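# Slide the wrapped bar under the sealing arm

## Task

Push the film-wrapped bar across the tabletop, without lifting it off, until it sits lengthwise beneath the sealing arm and the sealing arm lies along the bar's centreline.

## Robot and tools

Robot: two arms, left_arm and right_arm, each ending in a five-finger hand. left_arm has a left hand and stands on the +y side; right_arm has a right hand. The names do not match image sides. Base positions in the scene frame: left_arm (+0.006, +0.296, +0.048) m, right_arm (-0.029, -0.308, +0.037) m, both turned very slightly about z.

Frames. Scene frame: origin at table-top height midway between the arms, +x out over the table, +z up. The table and the fixed cameras use it. Each arm's reported hand poses, velocities and targets use that arm's own base frame. Motion offsets use the axes of that arm's current Hand target.

Hand point: a spot 0.15 m out from the wrist face along the fingers and 0.05 m in front of the palm. Its +z runs along the straight fingers, +y leaves the palm, and +x crosses the palm away from the thumb on the right hand but toward the thumb on the left hand. Straight fingers reach 0.06-0.07 m past the point and sit 0.06 m behind it along -y. A wrist bracket on the little-finger side can strike objects.

execute_actions(actions, cameras). actions is a list of actions; each action is a list of up to 15 rows, one row per 1/30 s step, and a short action repeats its final row to fill 15 steps. Every row is one flat list of 28 numbers, each in [-1, 1], covering both arms even if one is idle: left dx, dy, dz, rx, ry, rz, then left little, ring, middle, index, thumb_bend, thumb_turn, force_limit, speed; then the same 14 for the right arm. The six pose numbers are an offset, not a pose: measured from the Hand target as it stood when the action began, along that target's axes, with every row of the action counted from that same start. 1.0 equals 0.6 m or 180 degrees; rx, ry, rz form a single rotation vector. Six zeros hold the arm at its Hand target. The six finger numbers are absolute targets: +1 open or straight, -1 closed; thumb_turn +1 sets the thumb beside the palm, -1 opposite the fingers. force_limit maps -1 to about 0 N and +1 to 10 N (15 N for the thumb motors). speed rises from almost zero at -1 to full at +0.48 and stays full above. To leave a hand unchanged, resend the eight hand numbers you last sent it; if you never sent any, use its hand_measured six, then hand_force_limit and hand_speed. cameras: list of names, ["all"], or []; images come by default only with an empty actions list. An unknown name invalidates the call.

move(target, speed, blend, blocking, cameras). target is one 28-number row or a list of up to 15 such rows, laid out as above; every row is an offset from the same starting Hand targets, not from the previous row. speed is path top speed in m/s, 0.002 to 4.3, default 0.25 (turning up to twice that in rad/s), one value or one per target. blend, in metres, rounds corners of a list; 0 stops at each. A whole move is capped at 10 s. blocking=false returns after about 0.5 s while motion continues. The result adds a "move:" line: done, off_target, moving, held or fault, plus limits=paced (pose clipped) or limits=held (steps withheld). done means within 10 mm and 2 degrees; neither done nor off_target says whether contact happened. Moves do not avoid obstacles or the other arm; avoid paths close to an arm's own base.

wait(seconds 0-10, cameras) lets the scene run. stop(cameras) brakes a running move. zoom_image(camera, region [x0, y0, x1, y1] in pixels, at most 504 by 504) enlarges part of the newest image from cam_head_left, cam_head_right, cam_high, cam_low, cam_left_wrist or cam_right_wrist (each 672x504). show_instructions shows the reference pages. finished_scene(scene 1) ends the scene permanently.

Reading results: end_effector_position (m) and end_effector_quat_wxyz in the base frame; Hand target is the last commanded pose after clipping, and the next offsets count from it. The hand often rests 1-3 cm (sometimes 5 cm) short, mostly low, without any contact; a new action, even all zeros, requests it again, or send the remaining gap as an offset. Orientation commands are clipped to 40 degrees from the measured one per step. hand_measured, hand_stopped_by (moving, target, force, stalled, fault) and hand_load_n (positive when pushed open) follow the motor order. Joint torques include arm weight and have offsets; numbers 3 and 4 wrap at ±28 N m. Joint ranges (rad): waist -2.880 to 2.880, shoulder 0 to 3.142, elbow 0 to 3.019, wrist pitch -1.693 to 1.571, wrist yaw -1.571 to 1.571, wrist roll -2.094 to 2.094.

Cautions: push the bar slowly and steadily so it slides rather than tips; never let it leave the table. Keep the arms apart, since contact between them can fail the run. Don't strike the sealing arm, table or camera stand, and avoid heavy finger loads. An arm blocked by something keeps pressing; command it back past its hand point to relieve it. Motors heat when holding stretched poses or pushing unreachable targets: a MOTOR HOT line appears at 85 °C, and at 100 °C that arm goes limp for 30-60 s or more. A disturbance may briefly nudge loose objects, so check the final placement with cameras before finishing.

Each tool is called in YAML: its name, and indented under it one key for each argument.

Reference images:

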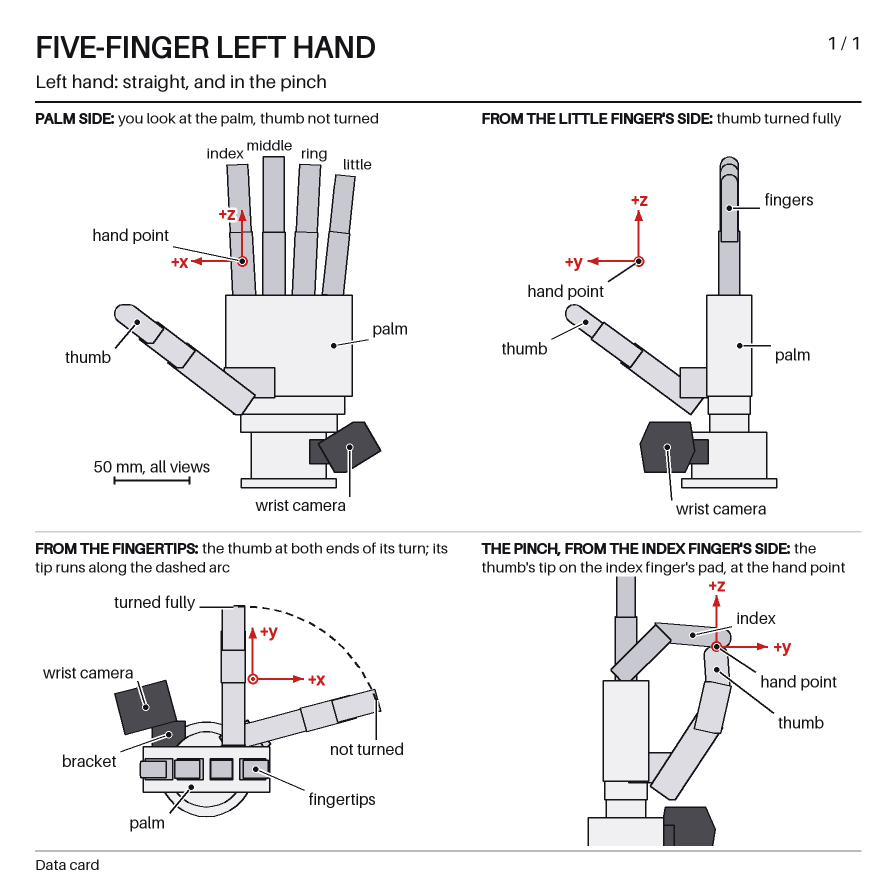

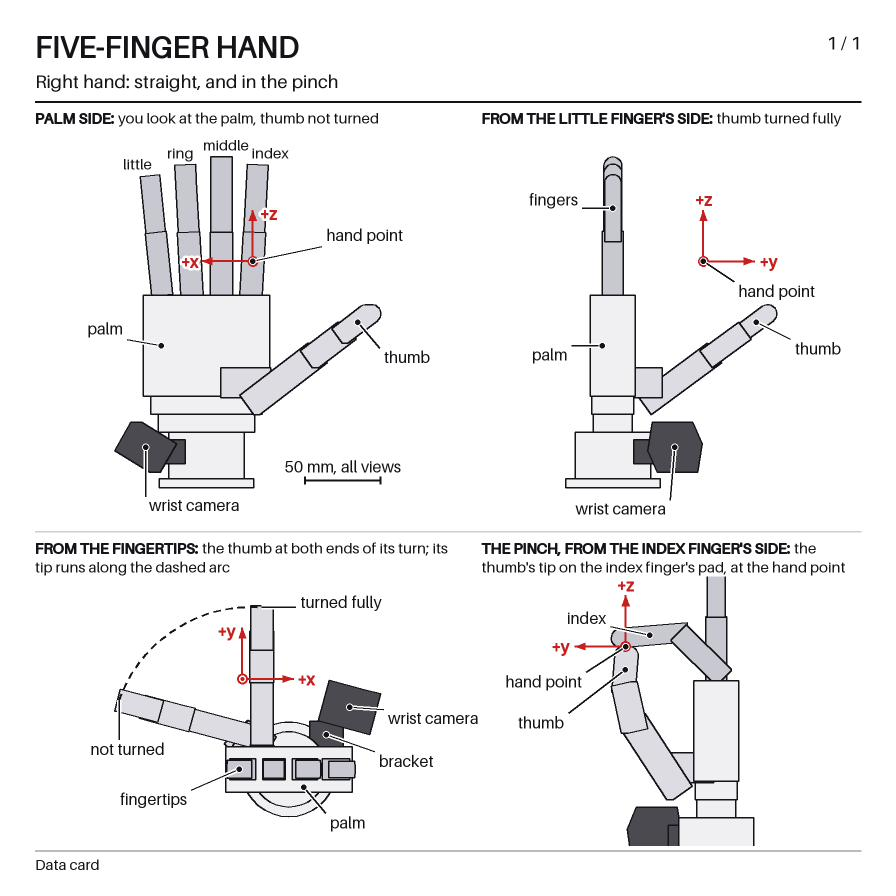

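## Session

execute_actions:
  actions: []

Scene clock: 0.00 s.
left_arm: end_effector_position=(+0.4658, +0.1912, +0.0793) hand_measured=(+1.000, +1.000, +1.000, +1.000, +1.000, +1.000) hand_load_n=(+0.0, +0.0, +0.0, +0.0, +0.0, +0.0) hand_stopped_by=(target, target, target, target, target, target) hand_force_limit=0.00 hand_speed=-0.80 end_effector_quat_wxyz=(-0.017, +0.998, +0.058, -0.012) | right_arm: end_effector_position=(+0.4379, +0.2397, +0.1623) hand_measured=(+1.000, +1.000, +1.000, +1.000, +1.000, +1.000) hand_load_n=(+0.0, +0.0, +0.0, +0.0, +0.0, +0.0) hand_stopped_by=(target, target, target, target, target, target) hand_force_limit=0.00 hand_speed=-0.80 end_effector_quat_wxyz=(-0.015, +0.994, +0.088, +0.068)
Joint positions: left_arm=[0.509 1.714 1.323 -1.186 -0.041 -1.179] | right_arm=[0.602 1.698 1.529 -1.269 0.041 -1.148]
Joint velocities: within noise
Joint torques (N m): no reading
Motor temperatures (°C): left_arm=[33 30 34 32 29 30] | right_arm=[34 30 35 32 30 31]
Heat: left arm: hottest elbow 34 °C; right arm: hottest elbow 35 °C.
Hand target: left_arm +0.4738, +0.1957, +0.0882; -0.022, +0.998, +0.058, -0.001 | right_arm +0.4454, +0.2448, +0.1736; -0.022, +0.993, +0.088, +0.081

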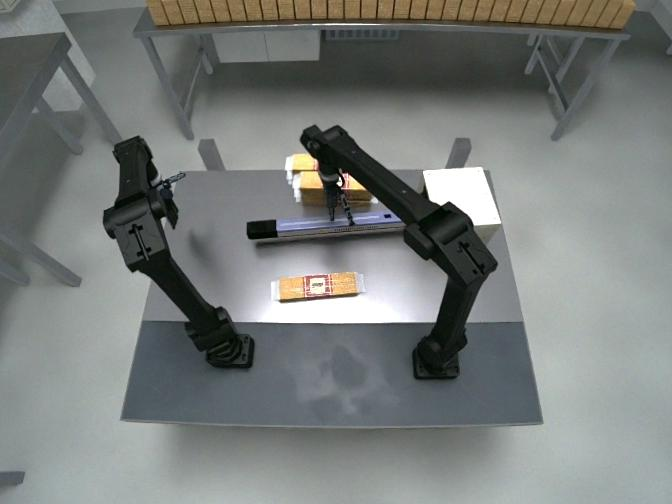

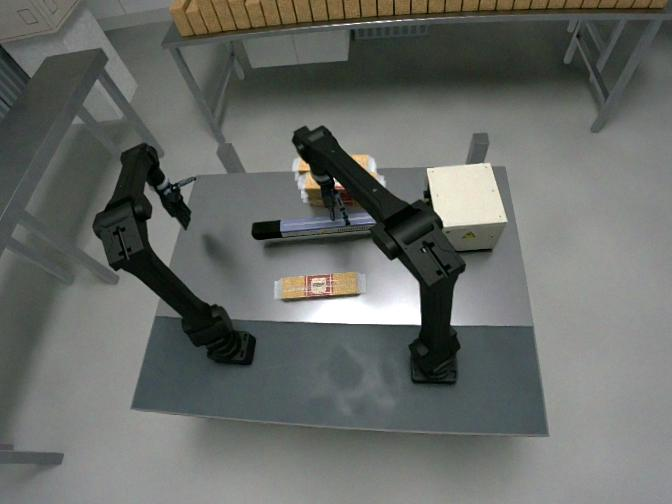

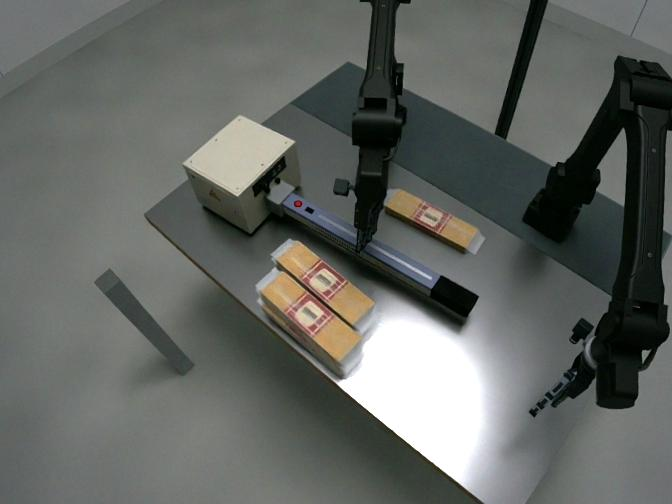

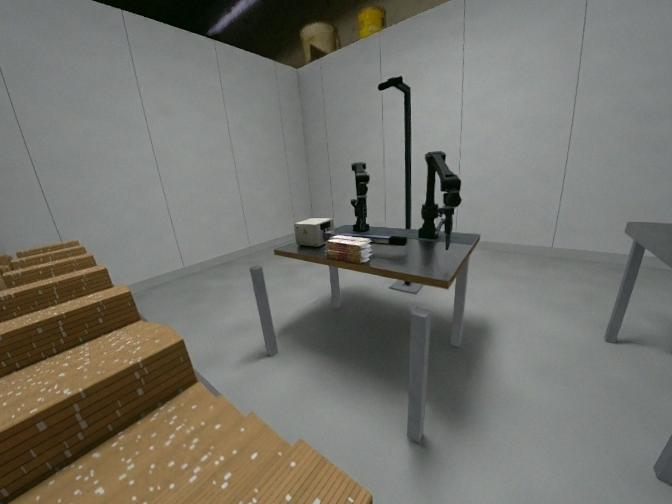

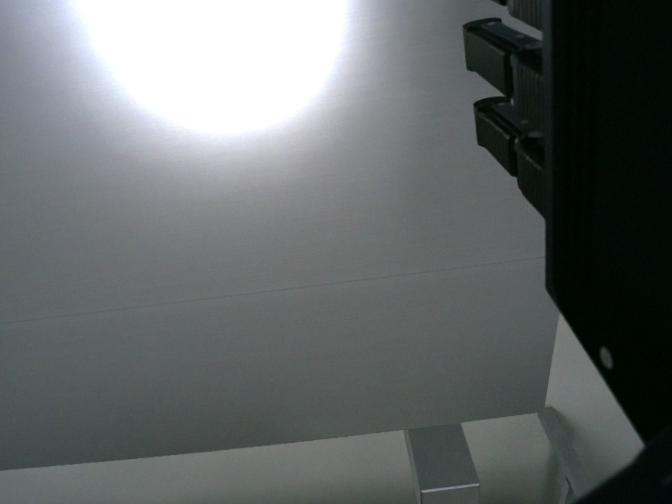

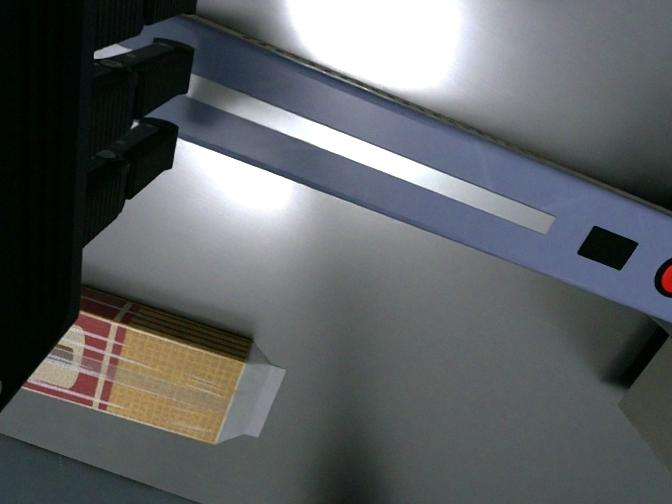

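zoom_image:
  camera: "cam_head_left"
  region: [220, 140, 520, 365]

zoom_image:
  camera: "cam_high"
  region: [140, 80, 540, 380]

zoom_image:
  camera: "cam_low"
  region: [260, 140, 500, 300]

Scaled by 1.680 from the camera's 672x504 image, which has a finer 960x720 frame.

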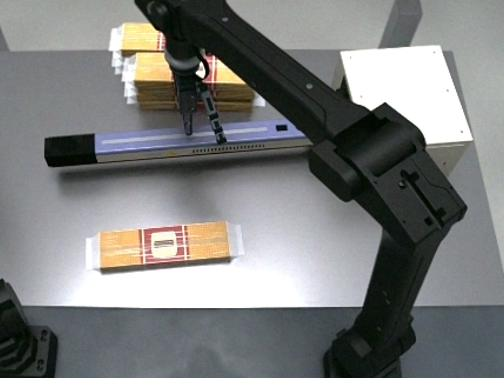

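Scaled by 1.260 from the camera's 672x504 image, which has a finer 960x720 frame.

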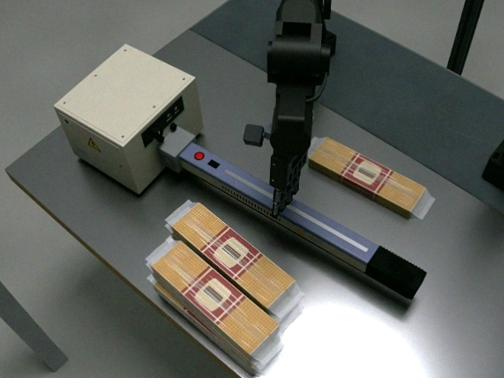

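Scaled by 2.100 from the camera's 672x504 image, which has a finer 960x720 frame.

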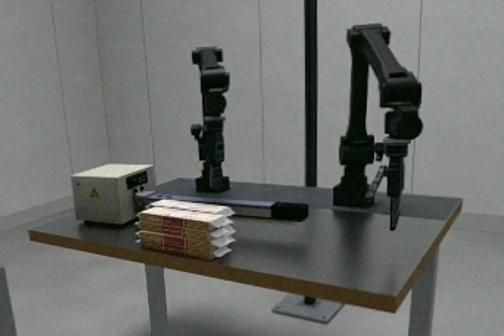

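zoom_image:
  camera: "cam_high"
  region: [360, 170, 500, 330]

zoom_image:
  camera: "cam_low"
  region: [320, 200, 420, 275]

zoom_image:
  camera: "cam_head_right"
  region: [235, 180, 395, 310]

zoom_image:
  camera: "cam_head_left"
  region: [235, 180, 395, 310]

Scaled by 3.150 from the camera's 672x504 image, which has a finer 960x720 frame.

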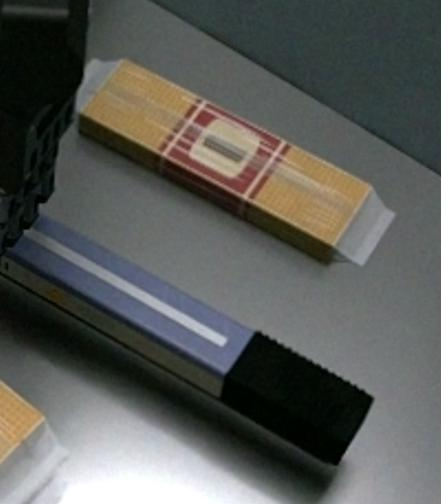

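Scaled by 5.040 from the camera's 672x504 image, which has a finer 960x720 frame.

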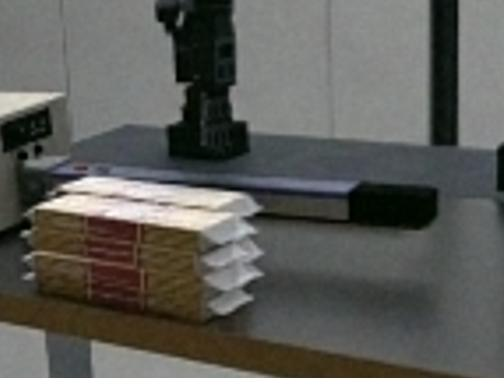

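Scaled by 3.150 from the camera's 672x504 image, which has a finer 960x720 frame.

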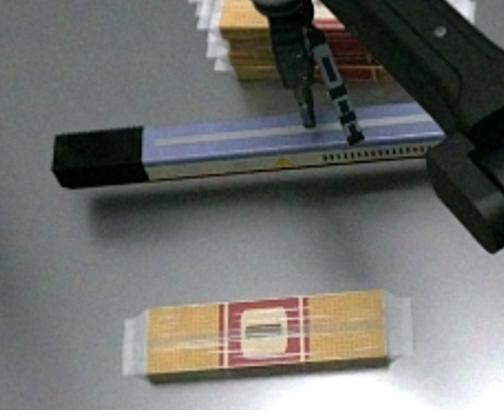

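Scaled by 3.150 from the camera's 672x504 image, which has a finer 960x720 frame.

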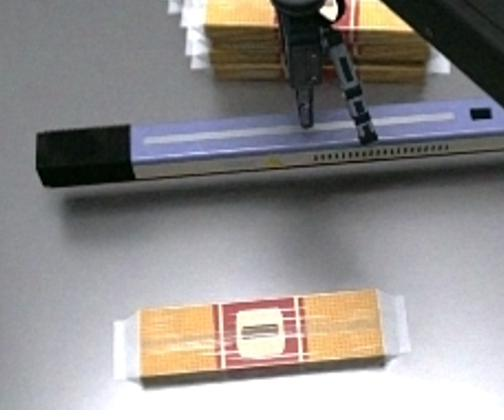

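zoom_image:
  camera: "cam_head_left"
  region: [100, 150, 260, 270]

zoom_image:
  camera: "cam_head_left"
  region: [400, 150, 560, 270]

zoom_image:
  camera: "cam_head_left"
  region: [110, 310, 270, 430]

zoom_image:
  camera: "cam_head_left"
  region: [400, 310, 560, 430]

zoom_image:
  camera: "cam_high"
  region: [130, 50, 370, 230]

zoom_image:
  camera: "cam_high"
  region: [432, 130, 672, 310]

zoom_image:
  camera: "cam_high"
  region: [330, 354, 570, 504]

Scaled by 3.150 from the camera's 672x504 image, which has a finer 960x720 frame.

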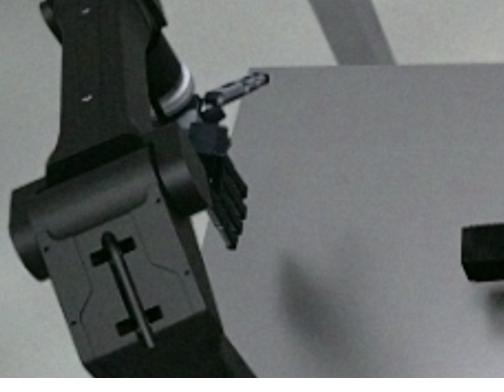

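Scaled by 3.150 from the camera's 672x504 image, which has a finer 960x720 frame.

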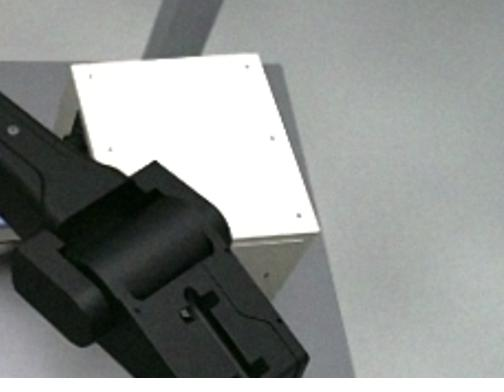

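Scaled by 3.150 from the camera's 672x504 image, which has a finer 960x720 frame.

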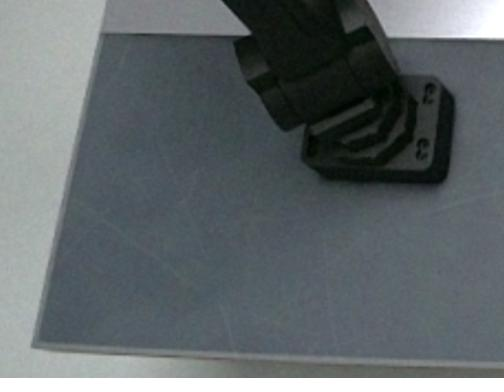

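Scaled by 3.150 from the camera's 672x504 image, which has a finer 960x720 frame.

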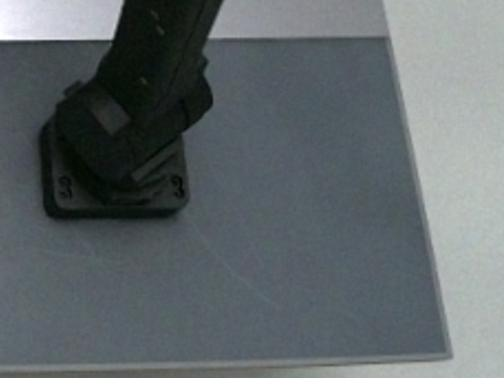

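Scaled by 2.100 from the camera's 672x504 image, which has a finer 960x720 frame.

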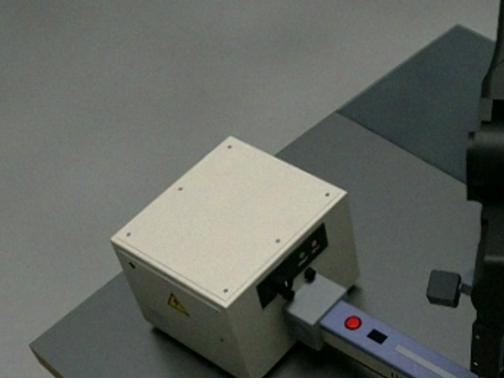

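Scaled by 2.100 from the camera's 672x504 image, which has a finer 960x720 frame.

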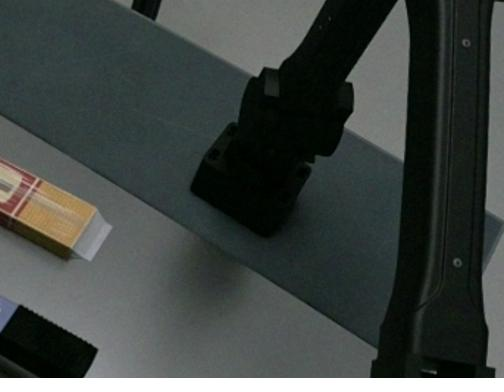

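Scaled by 2.100 from the camera's 672x504 image, which has a finer 960x720 frame.

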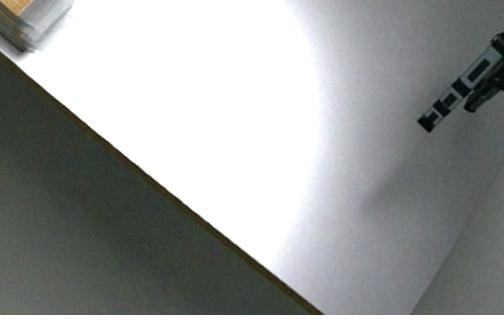

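move:
  target: [0,0,0,0,0,0,1,1,1,1,1,1,0,-0.8,-0.5498,-0.3182,-0.0587,-0.0170,0.0046,0.5272,1,1,1,1,1,1,0,-0.8]
  speed: 0.3
  cameras: ["cam_head_left","cam_high","cam_right_wrist"]

Scene clock: 248.60 s.
left_arm: end_effector_position=(+0.4658, +0.1912, +0.0793) hand_measured=(+1.000, +1.000, +1.000, +1.000, +1.000, +1.000) hand_load_n=(+0.0, +0.0, +0.0, +0.0, +0.0, +0.0) hand_stopped_by=(target, target, target, target, target, target) hand_force_limit=0.00 hand_speed=-0.80 end_effector_quat_wxyz=(-0.017, +0.998, +0.058, -0.012) | right_arm: end_effector_position=(+0.0916, +0.3759, +0.1571) hand_measured=(+1.000, +1.000, +1.000, +1.000, +1.000, +1.000) hand_load_n=(+0.0, +0.0, +0.0, +0.0, -0.5, +0.0) hand_stopped_by=(target, target, target, target, target, target) hand_force_limit=0.00 hand_speed=-0.80 end_effector_quat_wxyz=(-0.051, +0.733, -0.676, +0.046)
Joint positions: left_arm=[0.509 1.714 1.323 -1.186 -0.041 -1.179] | right_arm=[1.222 1.318 1.1 -1.294 0.124 1.137]
Joint torques (N m): left_arm=[-1.55 -16.21 7.71 0.21 0.11 0.07] | right_arm=[0.79 -11.28 8.17 0.12 0.28 0.13]
Motor temperatures (°C): left_arm=[32 32 42 31 28 30] | right_arm=[33 34 44 32 30 31]
Heat: left arm: hottest elbow 42 °C; right arm: hottest elbow 44 °C.
Hand target: left_arm +0.4738, +0.1957, +0.0882; -0.022, +0.998, +0.058, -0.001 | right_arm +0.0855, +0.3744, +0.1595; -0.052, +0.735, -0.674, +0.047
Off the commanded pose: left_arm 0.013 m, 1 deg | right_arm 0.007 m, 0 deg.
move: off_target (left_arm)
Images, in order (width x height): cam_head_left 672x504, cam_high 672x504, cam_right_wrist 672x504.

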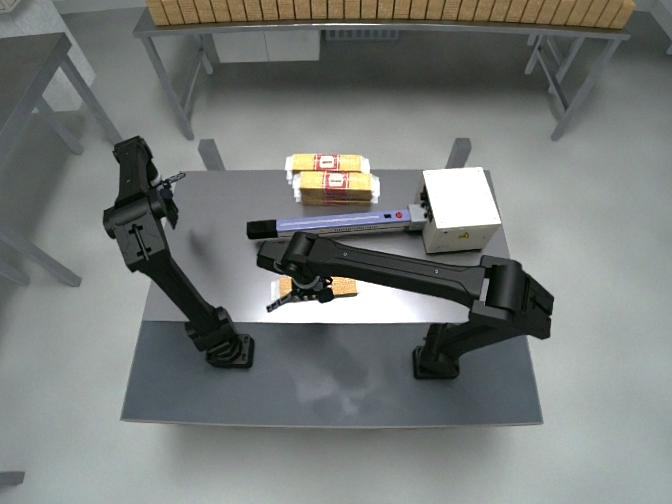

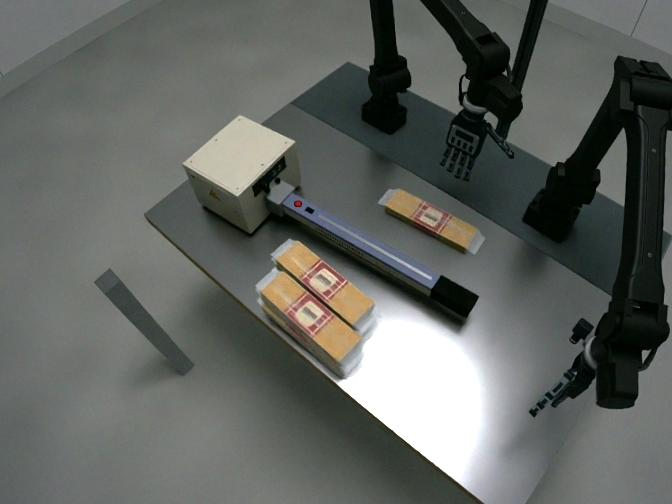

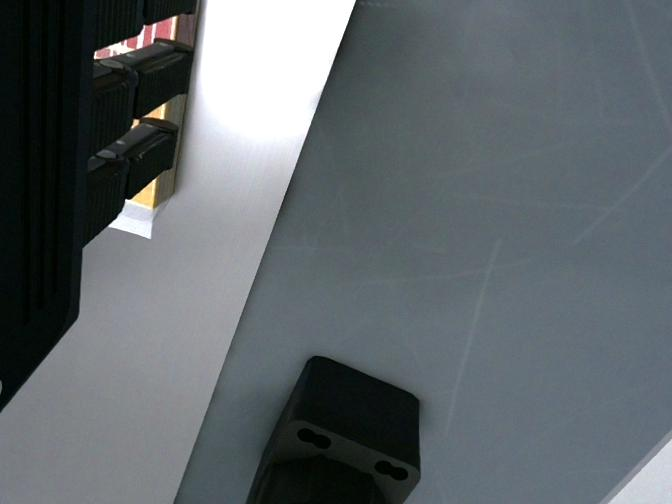

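move:
  target: [0,0,0,0,0,0,1,1,1,1,1,1,0,-0.8,-0.0007,0.0325,0.1722,0,0,0,1,1,1,1,1,1,0,-0.8]
  speed: 0.2
  cameras: ["cam_head_left","cam_high","cam_right_wrist"]

Scene clock: 254.27 s.
left_arm: end_effector_position=(+0.4658, +0.1912, +0.0793) hand_measured=(+1.000, +1.000, +1.000, +1.000, +1.000, +1.000) hand_load_n=(+0.0, +0.0, +0.0, +0.0, +0.0, +0.0) hand_stopped_by=(target, target, target, target, target, target) hand_force_limit=0.00 hand_speed=-0.80 end_effector_quat_wxyz=(-0.017, +0.998, +0.058, -0.012) | right_arm: end_effector_position=(+0.0844, +0.3705, +0.0557) hand_measured=(+1.000, +1.000, +1.000, +1.000, +1.000, +1.000) hand_load_n=(+0.0, +0.0, +0.0, +0.0, +0.0, +0.0) hand_stopped_by=(target, target, target, target, target, target) hand_force_limit=0.00 hand_speed=-0.80 end_effector_quat_wxyz=(-0.048, +0.734, -0.676, +0.047)
Joint positions: left_arm=[0.509 1.714 1.323 -1.186 -0.041 -1.179] | right_arm=[1.235 1.404 0.899 -1.015 0.125 1.151]
Joint torques (N m): left_arm=[-1.49 -16.26 7.71 0.21 0.12 0.07] | right_arm=[0.21 -10.64 7.56 1.02 0.32 0.11]
Heat: left arm: hottest elbow 42 °C; right arm: hottest elbow 43 °C.
Hand target: left_arm +0.4738, +0.1957, +0.0882; -0.022, +0.998, +0.058, -0.001 | right_arm +0.0806, +0.3745, +0.0545; -0.052, +0.735, -0.674, +0.047
Off the commanded pose: left_arm 0.013 m, 1 deg | right_arm 0.006 m, 1 deg.
move: off_target (left_arm)
Images, in order (width x height): cam_head_left 672x504, cam_high 672x504, cam_right_wrist 672x504.

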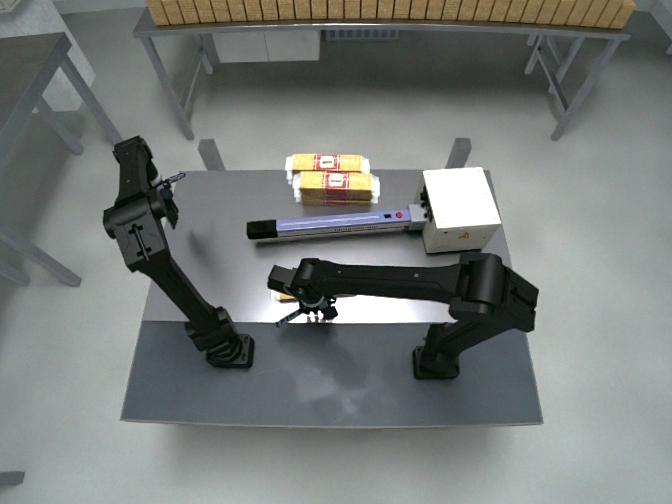

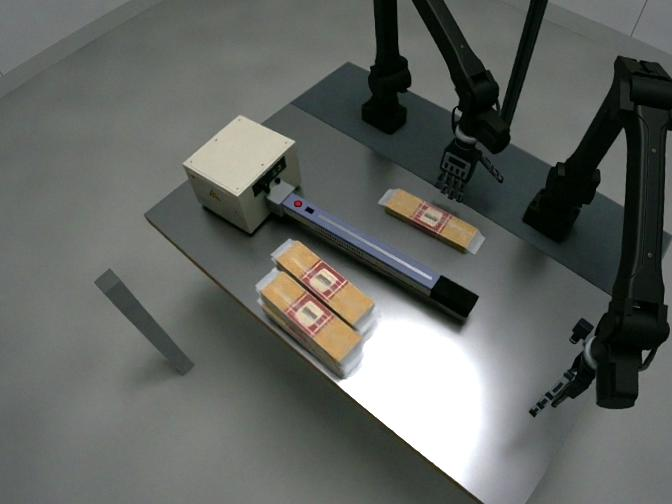

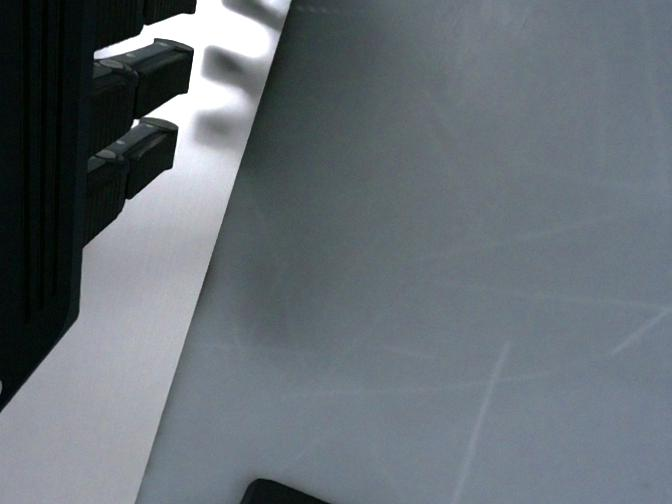

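zoom_image:
  camera: "cam_high"
  region: [370, 110, 530, 270]

zoom_image:
  camera: "cam_head_left"
  region: [240, 240, 380, 350]

Scaled by 3.150 from the camera's 672x504 image, which has a finer 960x720 frame.

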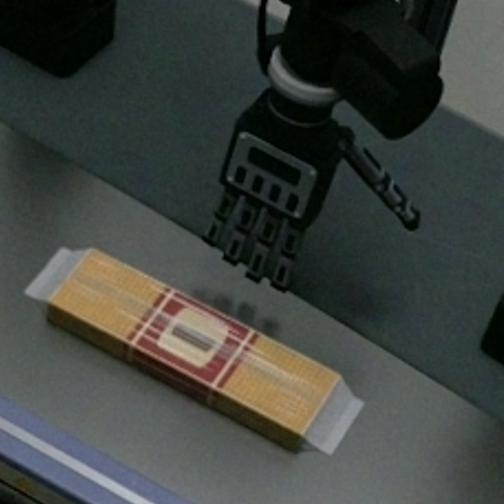

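Scaled by 3.600 from the camera's 672x504 image, which has a finer 960x720 frame.

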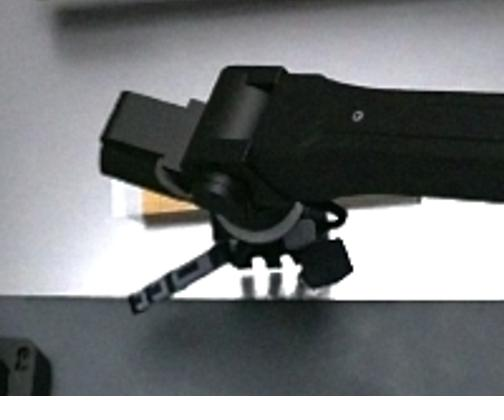

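move:
  target: [0,0,0,0,0,0,1,1,1,1,1,1,0,-0.8,0,0.0046,0.033,0,0,0,1,1,1,1,1,1,0,-0.8]
  speed: 0.1
  cameras: ["cam_high","cam_right_wrist"]

zoom_image:
  camera: "cam_high"
  region: [370, 110, 530, 270]

Scene clock: 267.77 s.
left_arm: end_effector_position=(+0.4658, +0.1912, +0.0793) hand_measured=(+1.000, +1.000, +1.000, +1.000, +1.000, +1.000) hand_load_n=(+0.0, +0.0, +0.0, +0.0, +0.0, +0.0) hand_stopped_by=(target, target, target, target, target, target) hand_force_limit=0.00 hand_speed=-0.80 end_effector_quat_wxyz=(-0.017, +0.998, +0.058, -0.012) | right_arm: end_effector_position=(+0.0850, +0.3722, +0.0377) hand_measured=(+1.000, +1.000, +1.000, +1.000, +1.000, +1.000) hand_load_n=(+0.0, +0.0, +0.0, +0.0, +0.0, +0.0) hand_stopped_by=(target, target, target, target, target, target) hand_force_limit=0.00 hand_speed=-0.80 end_effector_quat_wxyz=(-0.050, +0.733, -0.677, +0.046)
Joint positions: left_arm=[0.509 1.714 1.323 -1.186 -0.041 -1.179] | right_arm=[1.235 1.432 0.872 -0.955 0.125 1.151]
Joint torques (N m): left_arm=[-1.49 -16.26 7.71 0.21 0.11 0.07] | right_arm=[0.38 -10.29 6.99 1.01 0.29 0.16]
Heat: left arm: hottest elbow 42 °C; right arm: hottest elbow 42 °C.
Hand target: left_arm +0.4738, +0.1957, +0.0882; -0.022, +0.998, +0.058, -0.001 | right_arm +0.0807, +0.3746, +0.0346; -0.052, +0.735, -0.674, +0.047
Off the commanded pose: left_arm 0.013 m, 1 deg | right_arm 0.006 m, 0 deg.
move: off_target (left_arm)
Images, in order (width x height): cam_high 672x504, cam_right_wrist 672x504.

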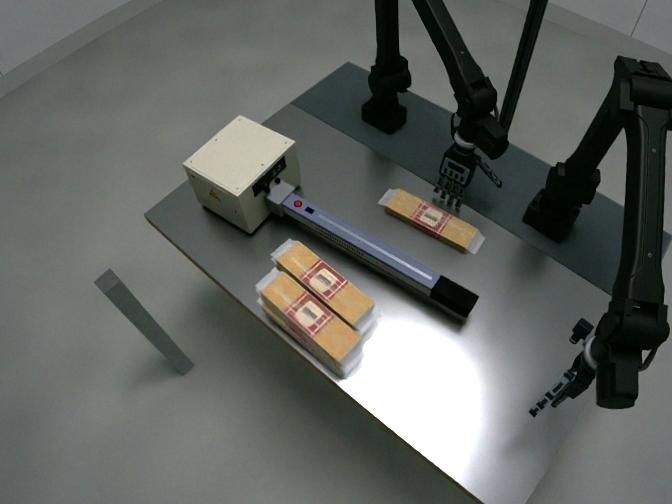

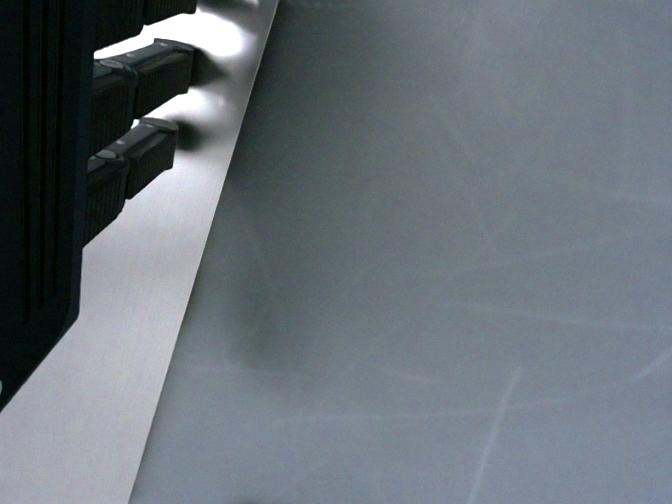

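Scaled by 3.150 from the camera's 672x504 image, which has a finer 960x720 frame.

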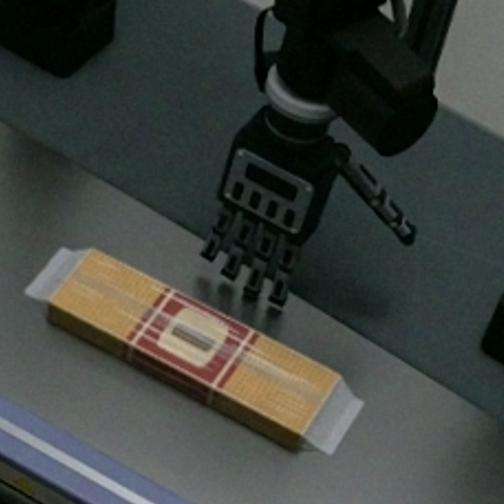

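move:
  target:
    - [0,0,0,0,0,0,1,1,1,1,1,1,0,-0.8,0,-0.0317,0.0145,0,0,0,1,1,1,1,1,1,0,-0.8]
    - [0,0,0,0,0,0,1,1,1,1,1,1,0,-0.8,0,-0.2297,0.0423,0,0,0,1,1,1,1,1,1,0,-0.8]
  speed: 0.1
  blend: 0.01
  cameras: ["cam_head_left","cam_high","cam_right_wrist"]

zoom_image:
  camera: "cam_high"
  region: [340, 130, 500, 290]

zoom_image:
  camera: "cam_head_left"
  region: [235, 180, 395, 310]

Scene clock: 279.87 s.
left_arm: end_effector_position=(+0.4658, +0.1912, +0.0793) hand_measured=(+1.000, +1.000, +1.000, +1.000, +1.000, +1.000) hand_load_n=(+0.0, +0.0, +0.0, +0.0, +0.0, +0.0) hand_stopped_by=(target, target, target, target, target, target) hand_force_limit=0.00 hand_speed=-0.80 end_effector_quat_wxyz=(-0.017, +0.998, +0.058, -0.012) | right_arm: end_effector_position=(+0.1764, +0.3783, +0.0396) hand_measured=(+1.000, +1.000, +0.998, +1.000, +1.000, +1.000) hand_load_n=(+0.0, -1.5, -11.0, +0.0, +0.0, +0.0) hand_stopped_by=(target, target, target, target, target, target) hand_force_limit=0.00 hand_speed=-0.80 end_effector_quat_wxyz=(-0.036, +0.754, -0.655, +0.026)
Joint positions: left_arm=[0.509 1.714 1.323 -1.186 -0.041 -1.179] | right_arm=[1.007 1.56 1.016 -0.964 0.063 0.866]
Joint torques (N m): left_arm=[-1.49 -16.26 7.71 0.2 0.11 0.07] | right_arm=[-4.95 -9.41 10.55 2.17 2.16 0.02]
Heat: left arm: hottest elbow 42 °C; right arm: hottest elbow 41 °C.
Hand target: left_arm +0.4738, +0.1957, +0.0882; -0.022, +0.998, +0.058, -0.001 | right_arm +0.2200, +0.3867, +0.0286; -0.052, +0.736, -0.674, +0.047
Off the commanded pose: left_arm 0.013 m, 1 deg | right_arm 0.046 m, 4 deg.
move: off_target (left_arm, right_arm)
Images, in order (width x height): cam_head_left 672x504, cam_high 672x504, cam_right_wrist 672x504.

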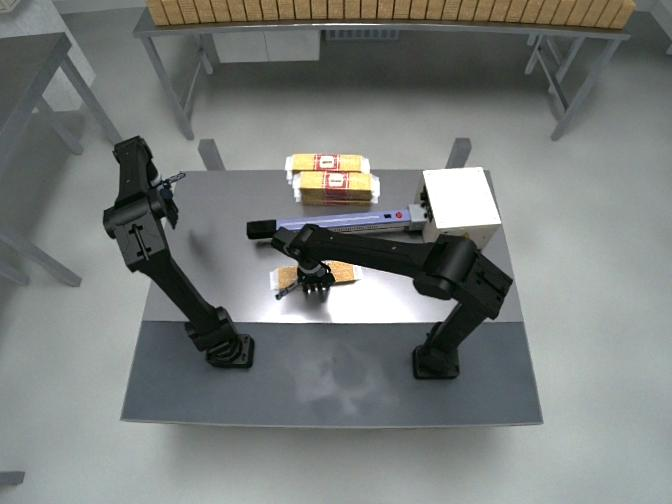

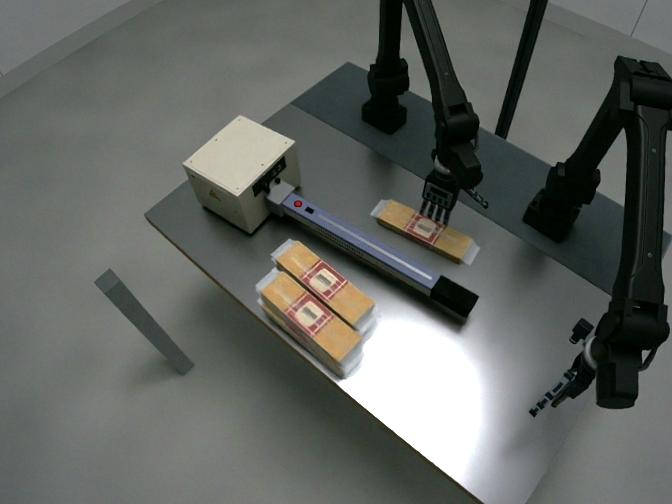

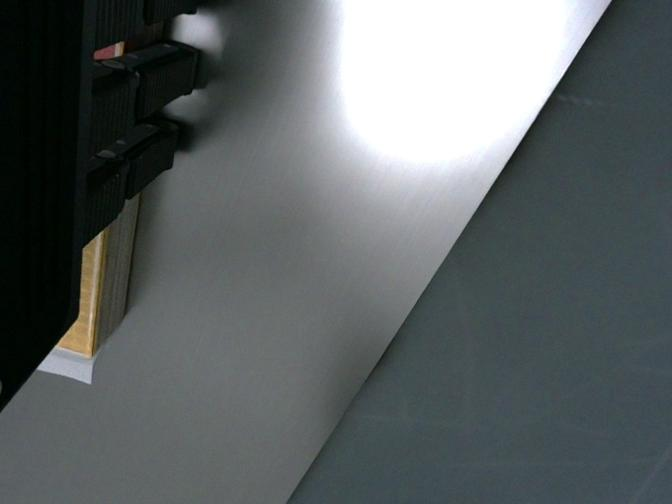

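Scaled by 3.150 from the camera's 672x504 image, which has a finer 960x720 frame.

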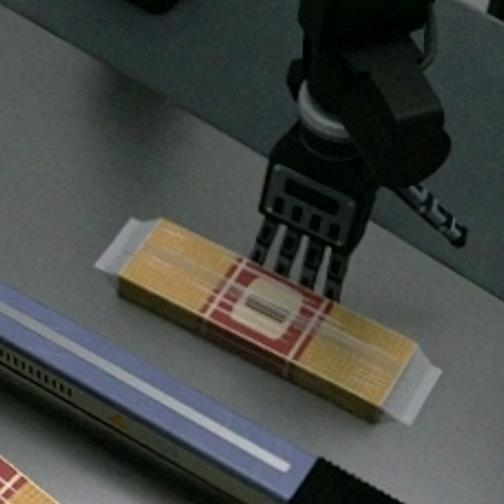

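Scaled by 3.150 from the camera's 672x504 image, which has a finer 960x720 frame.

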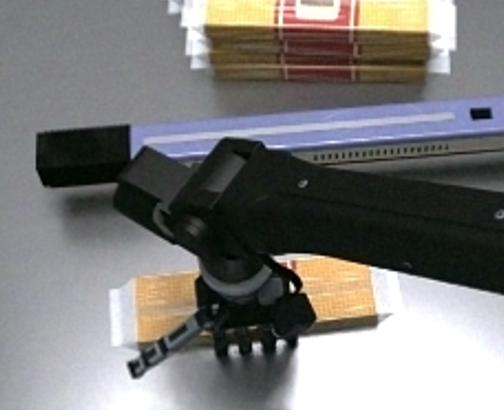

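zoom_image:
  camera: "cam_high"
  region: [400, 170, 470, 240]

zoom_image:
  camera: "cam_right_wrist"
  region: [0, 0, 300, 400]

Scaled by 7.200 from the camera's 672x504 image, which has a finer 960x720 frame.

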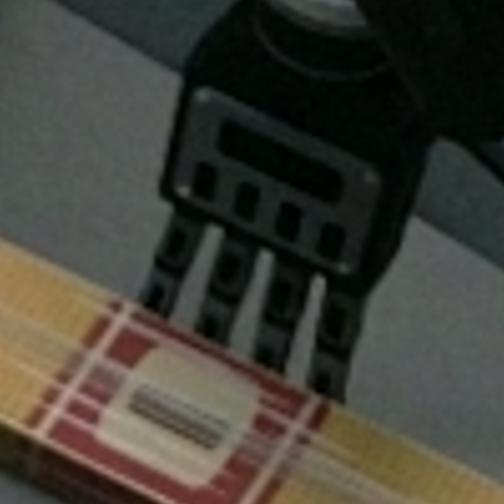

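Scaled by 1.260 from the camera's 672x504 image, which has a finer 960x720 frame.

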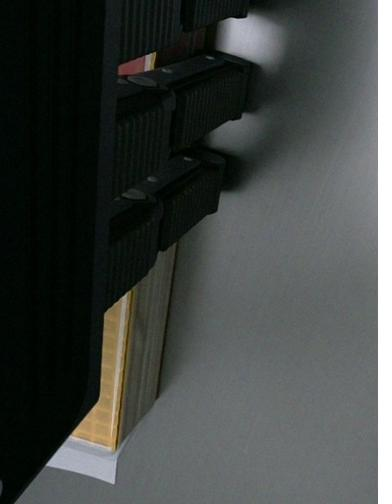

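move:
  target: [0,0,0,0,0,0,1,1,1,1,1,1,0,-0.8,0.0007,-0.0105,-0.0187,-0.0278,0,0.0039,1,1,1,1,1,1,0,-0.8]
  speed: 0.1
  cameras: ["cam_high","cam_right_wrist"]

zoom_image:
  camera: "cam_high"
  region: [340, 130, 500, 290]

Scene clock: 342.10 s.
left_arm: end_effector_position=(+0.4658, +0.1912, +0.0793) hand_measured=(+1.000, +1.000, +1.000, +1.000, +1.000, +1.000) hand_load_n=(+0.0, +0.0, +0.0, +0.0, +0.0, +0.0) hand_stopped_by=(target, target, target, target, target, target) hand_force_limit=0.00 hand_speed=-0.80 end_effector_quat_wxyz=(-0.017, +0.998, +0.058, -0.012) | right_arm: end_effector_position=(+0.1825, +0.3799, +0.0455) hand_measured=(+1.000, +1.000, +0.998, +1.000, +1.000, +1.000) hand_load_n=(+0.0, -1.0, -9.0, -0.5, +0.0, -0.5) hand_stopped_by=(target, target, target, target, target, target) hand_force_limit=0.00 hand_speed=-0.80 end_effector_quat_wxyz=(-0.002, +0.751, -0.660, +0.000)
Joint positions: left_arm=[0.509 1.714 1.323 -1.186 -0.041 -1.179] | right_arm=[0.968 1.606 1.076 -1.038 0 0.84]
Joint torques (N m): left_arm=[-1.49 -16.26 7.69 0.2 0.12 0.06] | right_arm=[-5.01 -11.11 10.58 1.43 1.84 0.04]
Motor temperatures (°C): left_arm=[32 32 43 31 28 29] | right_arm=[33 31 43 32 35 31]
Heat: left arm: hottest elbow 43 °C; right arm: hottest elbow 43 °C.
Hand target: left_arm +0.4738, +0.1957, +0.0882; -0.022, +0.998, +0.058, -0.001 | right_arm +0.2249, +0.3868, +0.0406; -0.020, +0.733, -0.680, +0.017
Off the commanded pose: left_arm 0.013 m, 1 deg | right_arm 0.043 m, 4 deg.
move: off_target (left_arm, right_arm)
Images, in order (width x height): cam_high 672x504, cam_right_wrist 672x504.

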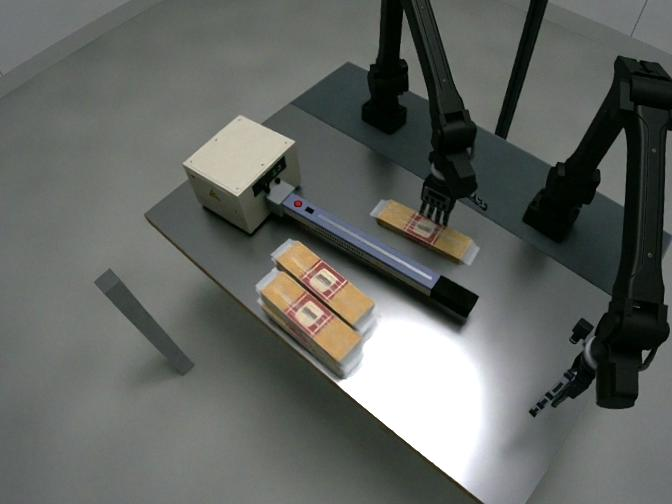

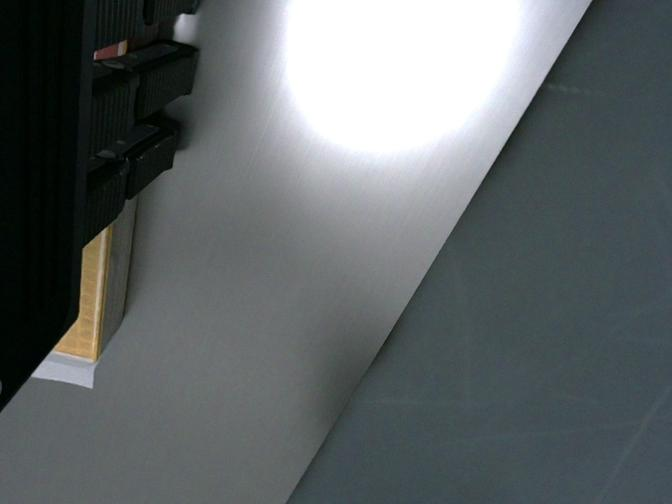

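Scaled by 3.150 from the camera's 672x504 image, which has a finer 960x720 frame.

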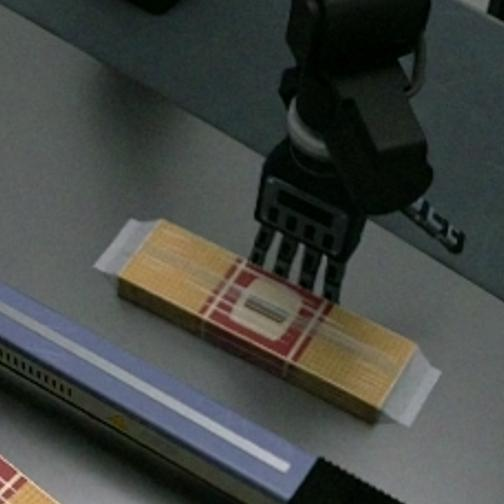

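move:
  target: [0,0,0,0,0,0,1,1,1,1,1,1,0,-0.8,-0.0028,-0.1655,0.0287,0,0,0.0122,1,1,0.98,1,1,1,0,-0.8]
  speed: 0.1
  cameras: ["cam_high","cam_right_wrist","cam_head_left"]

zoom_image:
  camera: "cam_high"
  region: [320, 140, 480, 300]

Scene clock: 373.27 s.
left_arm: end_effector_position=(+0.4658, +0.1912, +0.0793) hand_measured=(+1.000, +1.000, +1.000, +1.000, +1.000, +1.000) hand_load_n=(+0.0, +0.0, +0.0, +0.0, +0.0, +0.0) hand_stopped_by=(target, target, target, target, target, target) hand_force_limit=0.00 hand_speed=-0.80 end_effector_quat_wxyz=(-0.017, +0.998, +0.058, -0.012) | right_arm: end_effector_position=(+0.2707, +0.3901, +0.0476) hand_measured=(+1.000, +1.000, +0.978, +1.000, +1.000, +1.000) hand_load_n=(-0.5, -1.5, -13.0, +0.0, +0.0, +0.0) hand_stopped_by=(target, target, target, target, target, target) hand_force_limit=0.00 hand_speed=-0.80 end_effector_quat_wxyz=(+0.003, +0.739, -0.674, -0.004)
Joint positions: left_arm=[0.509 1.714 1.323 -1.186 -0.041 -1.179] | right_arm=[0.828 1.752 1.274 -1.099 -0.008 0.736]
Joint torques (N m): left_arm=[-1.49 -16.26 7.69 0.2 0.11 0.06] | right_arm=[-5.89 -10.23 11.47 2.73 1.98 0.07]
Heat: left arm: hottest elbow 43 °C; right arm: hottest elbow 45 °C.
Hand target: left_arm +0.4738, +0.1957, +0.0882; -0.022, +0.998, +0.058, -0.001 | right_arm +0.3245, +0.3959, +0.0288; -0.021, +0.720, -0.694, +0.017
Off the commanded pose: left_arm 0.013 m, 1 deg | right_arm 0.057 m, 5 deg.
move: off_target (left_arm, right_arm)
Images, in order (width x height): cam_head_left 672x504, cam_high 672x504, cam_right_wrist 672x504.

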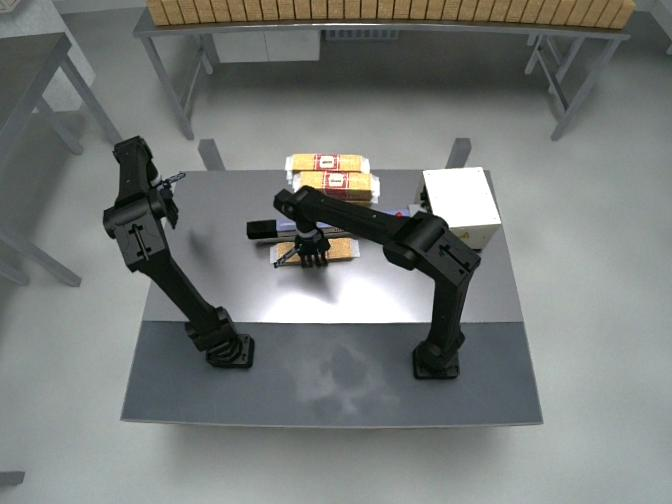

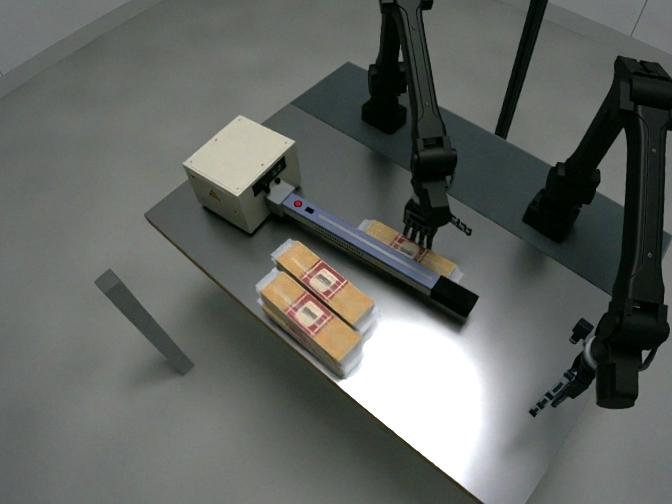

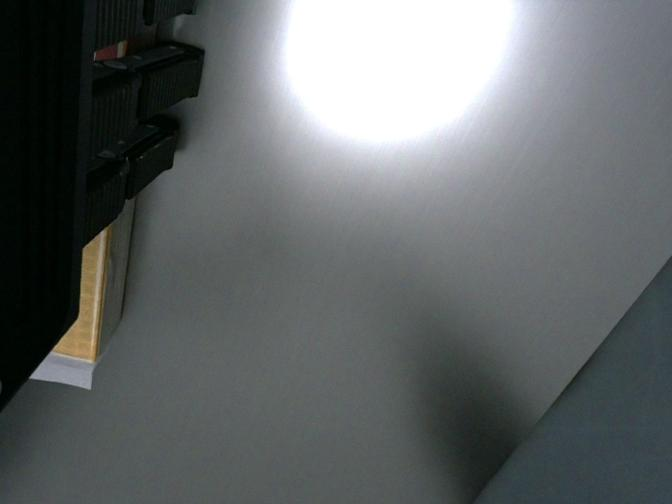

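Scaled by 3.150 from the camera's 672x504 image, which has a finer 960x720 frame.

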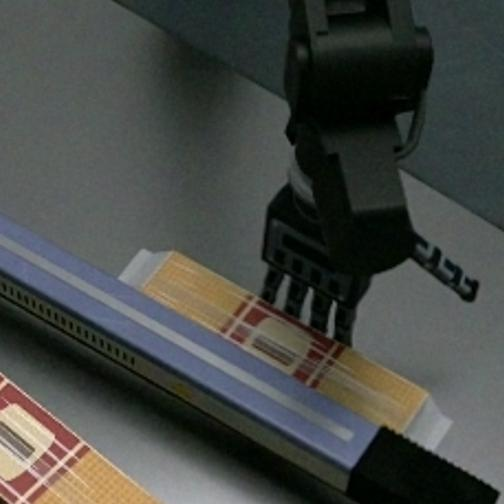

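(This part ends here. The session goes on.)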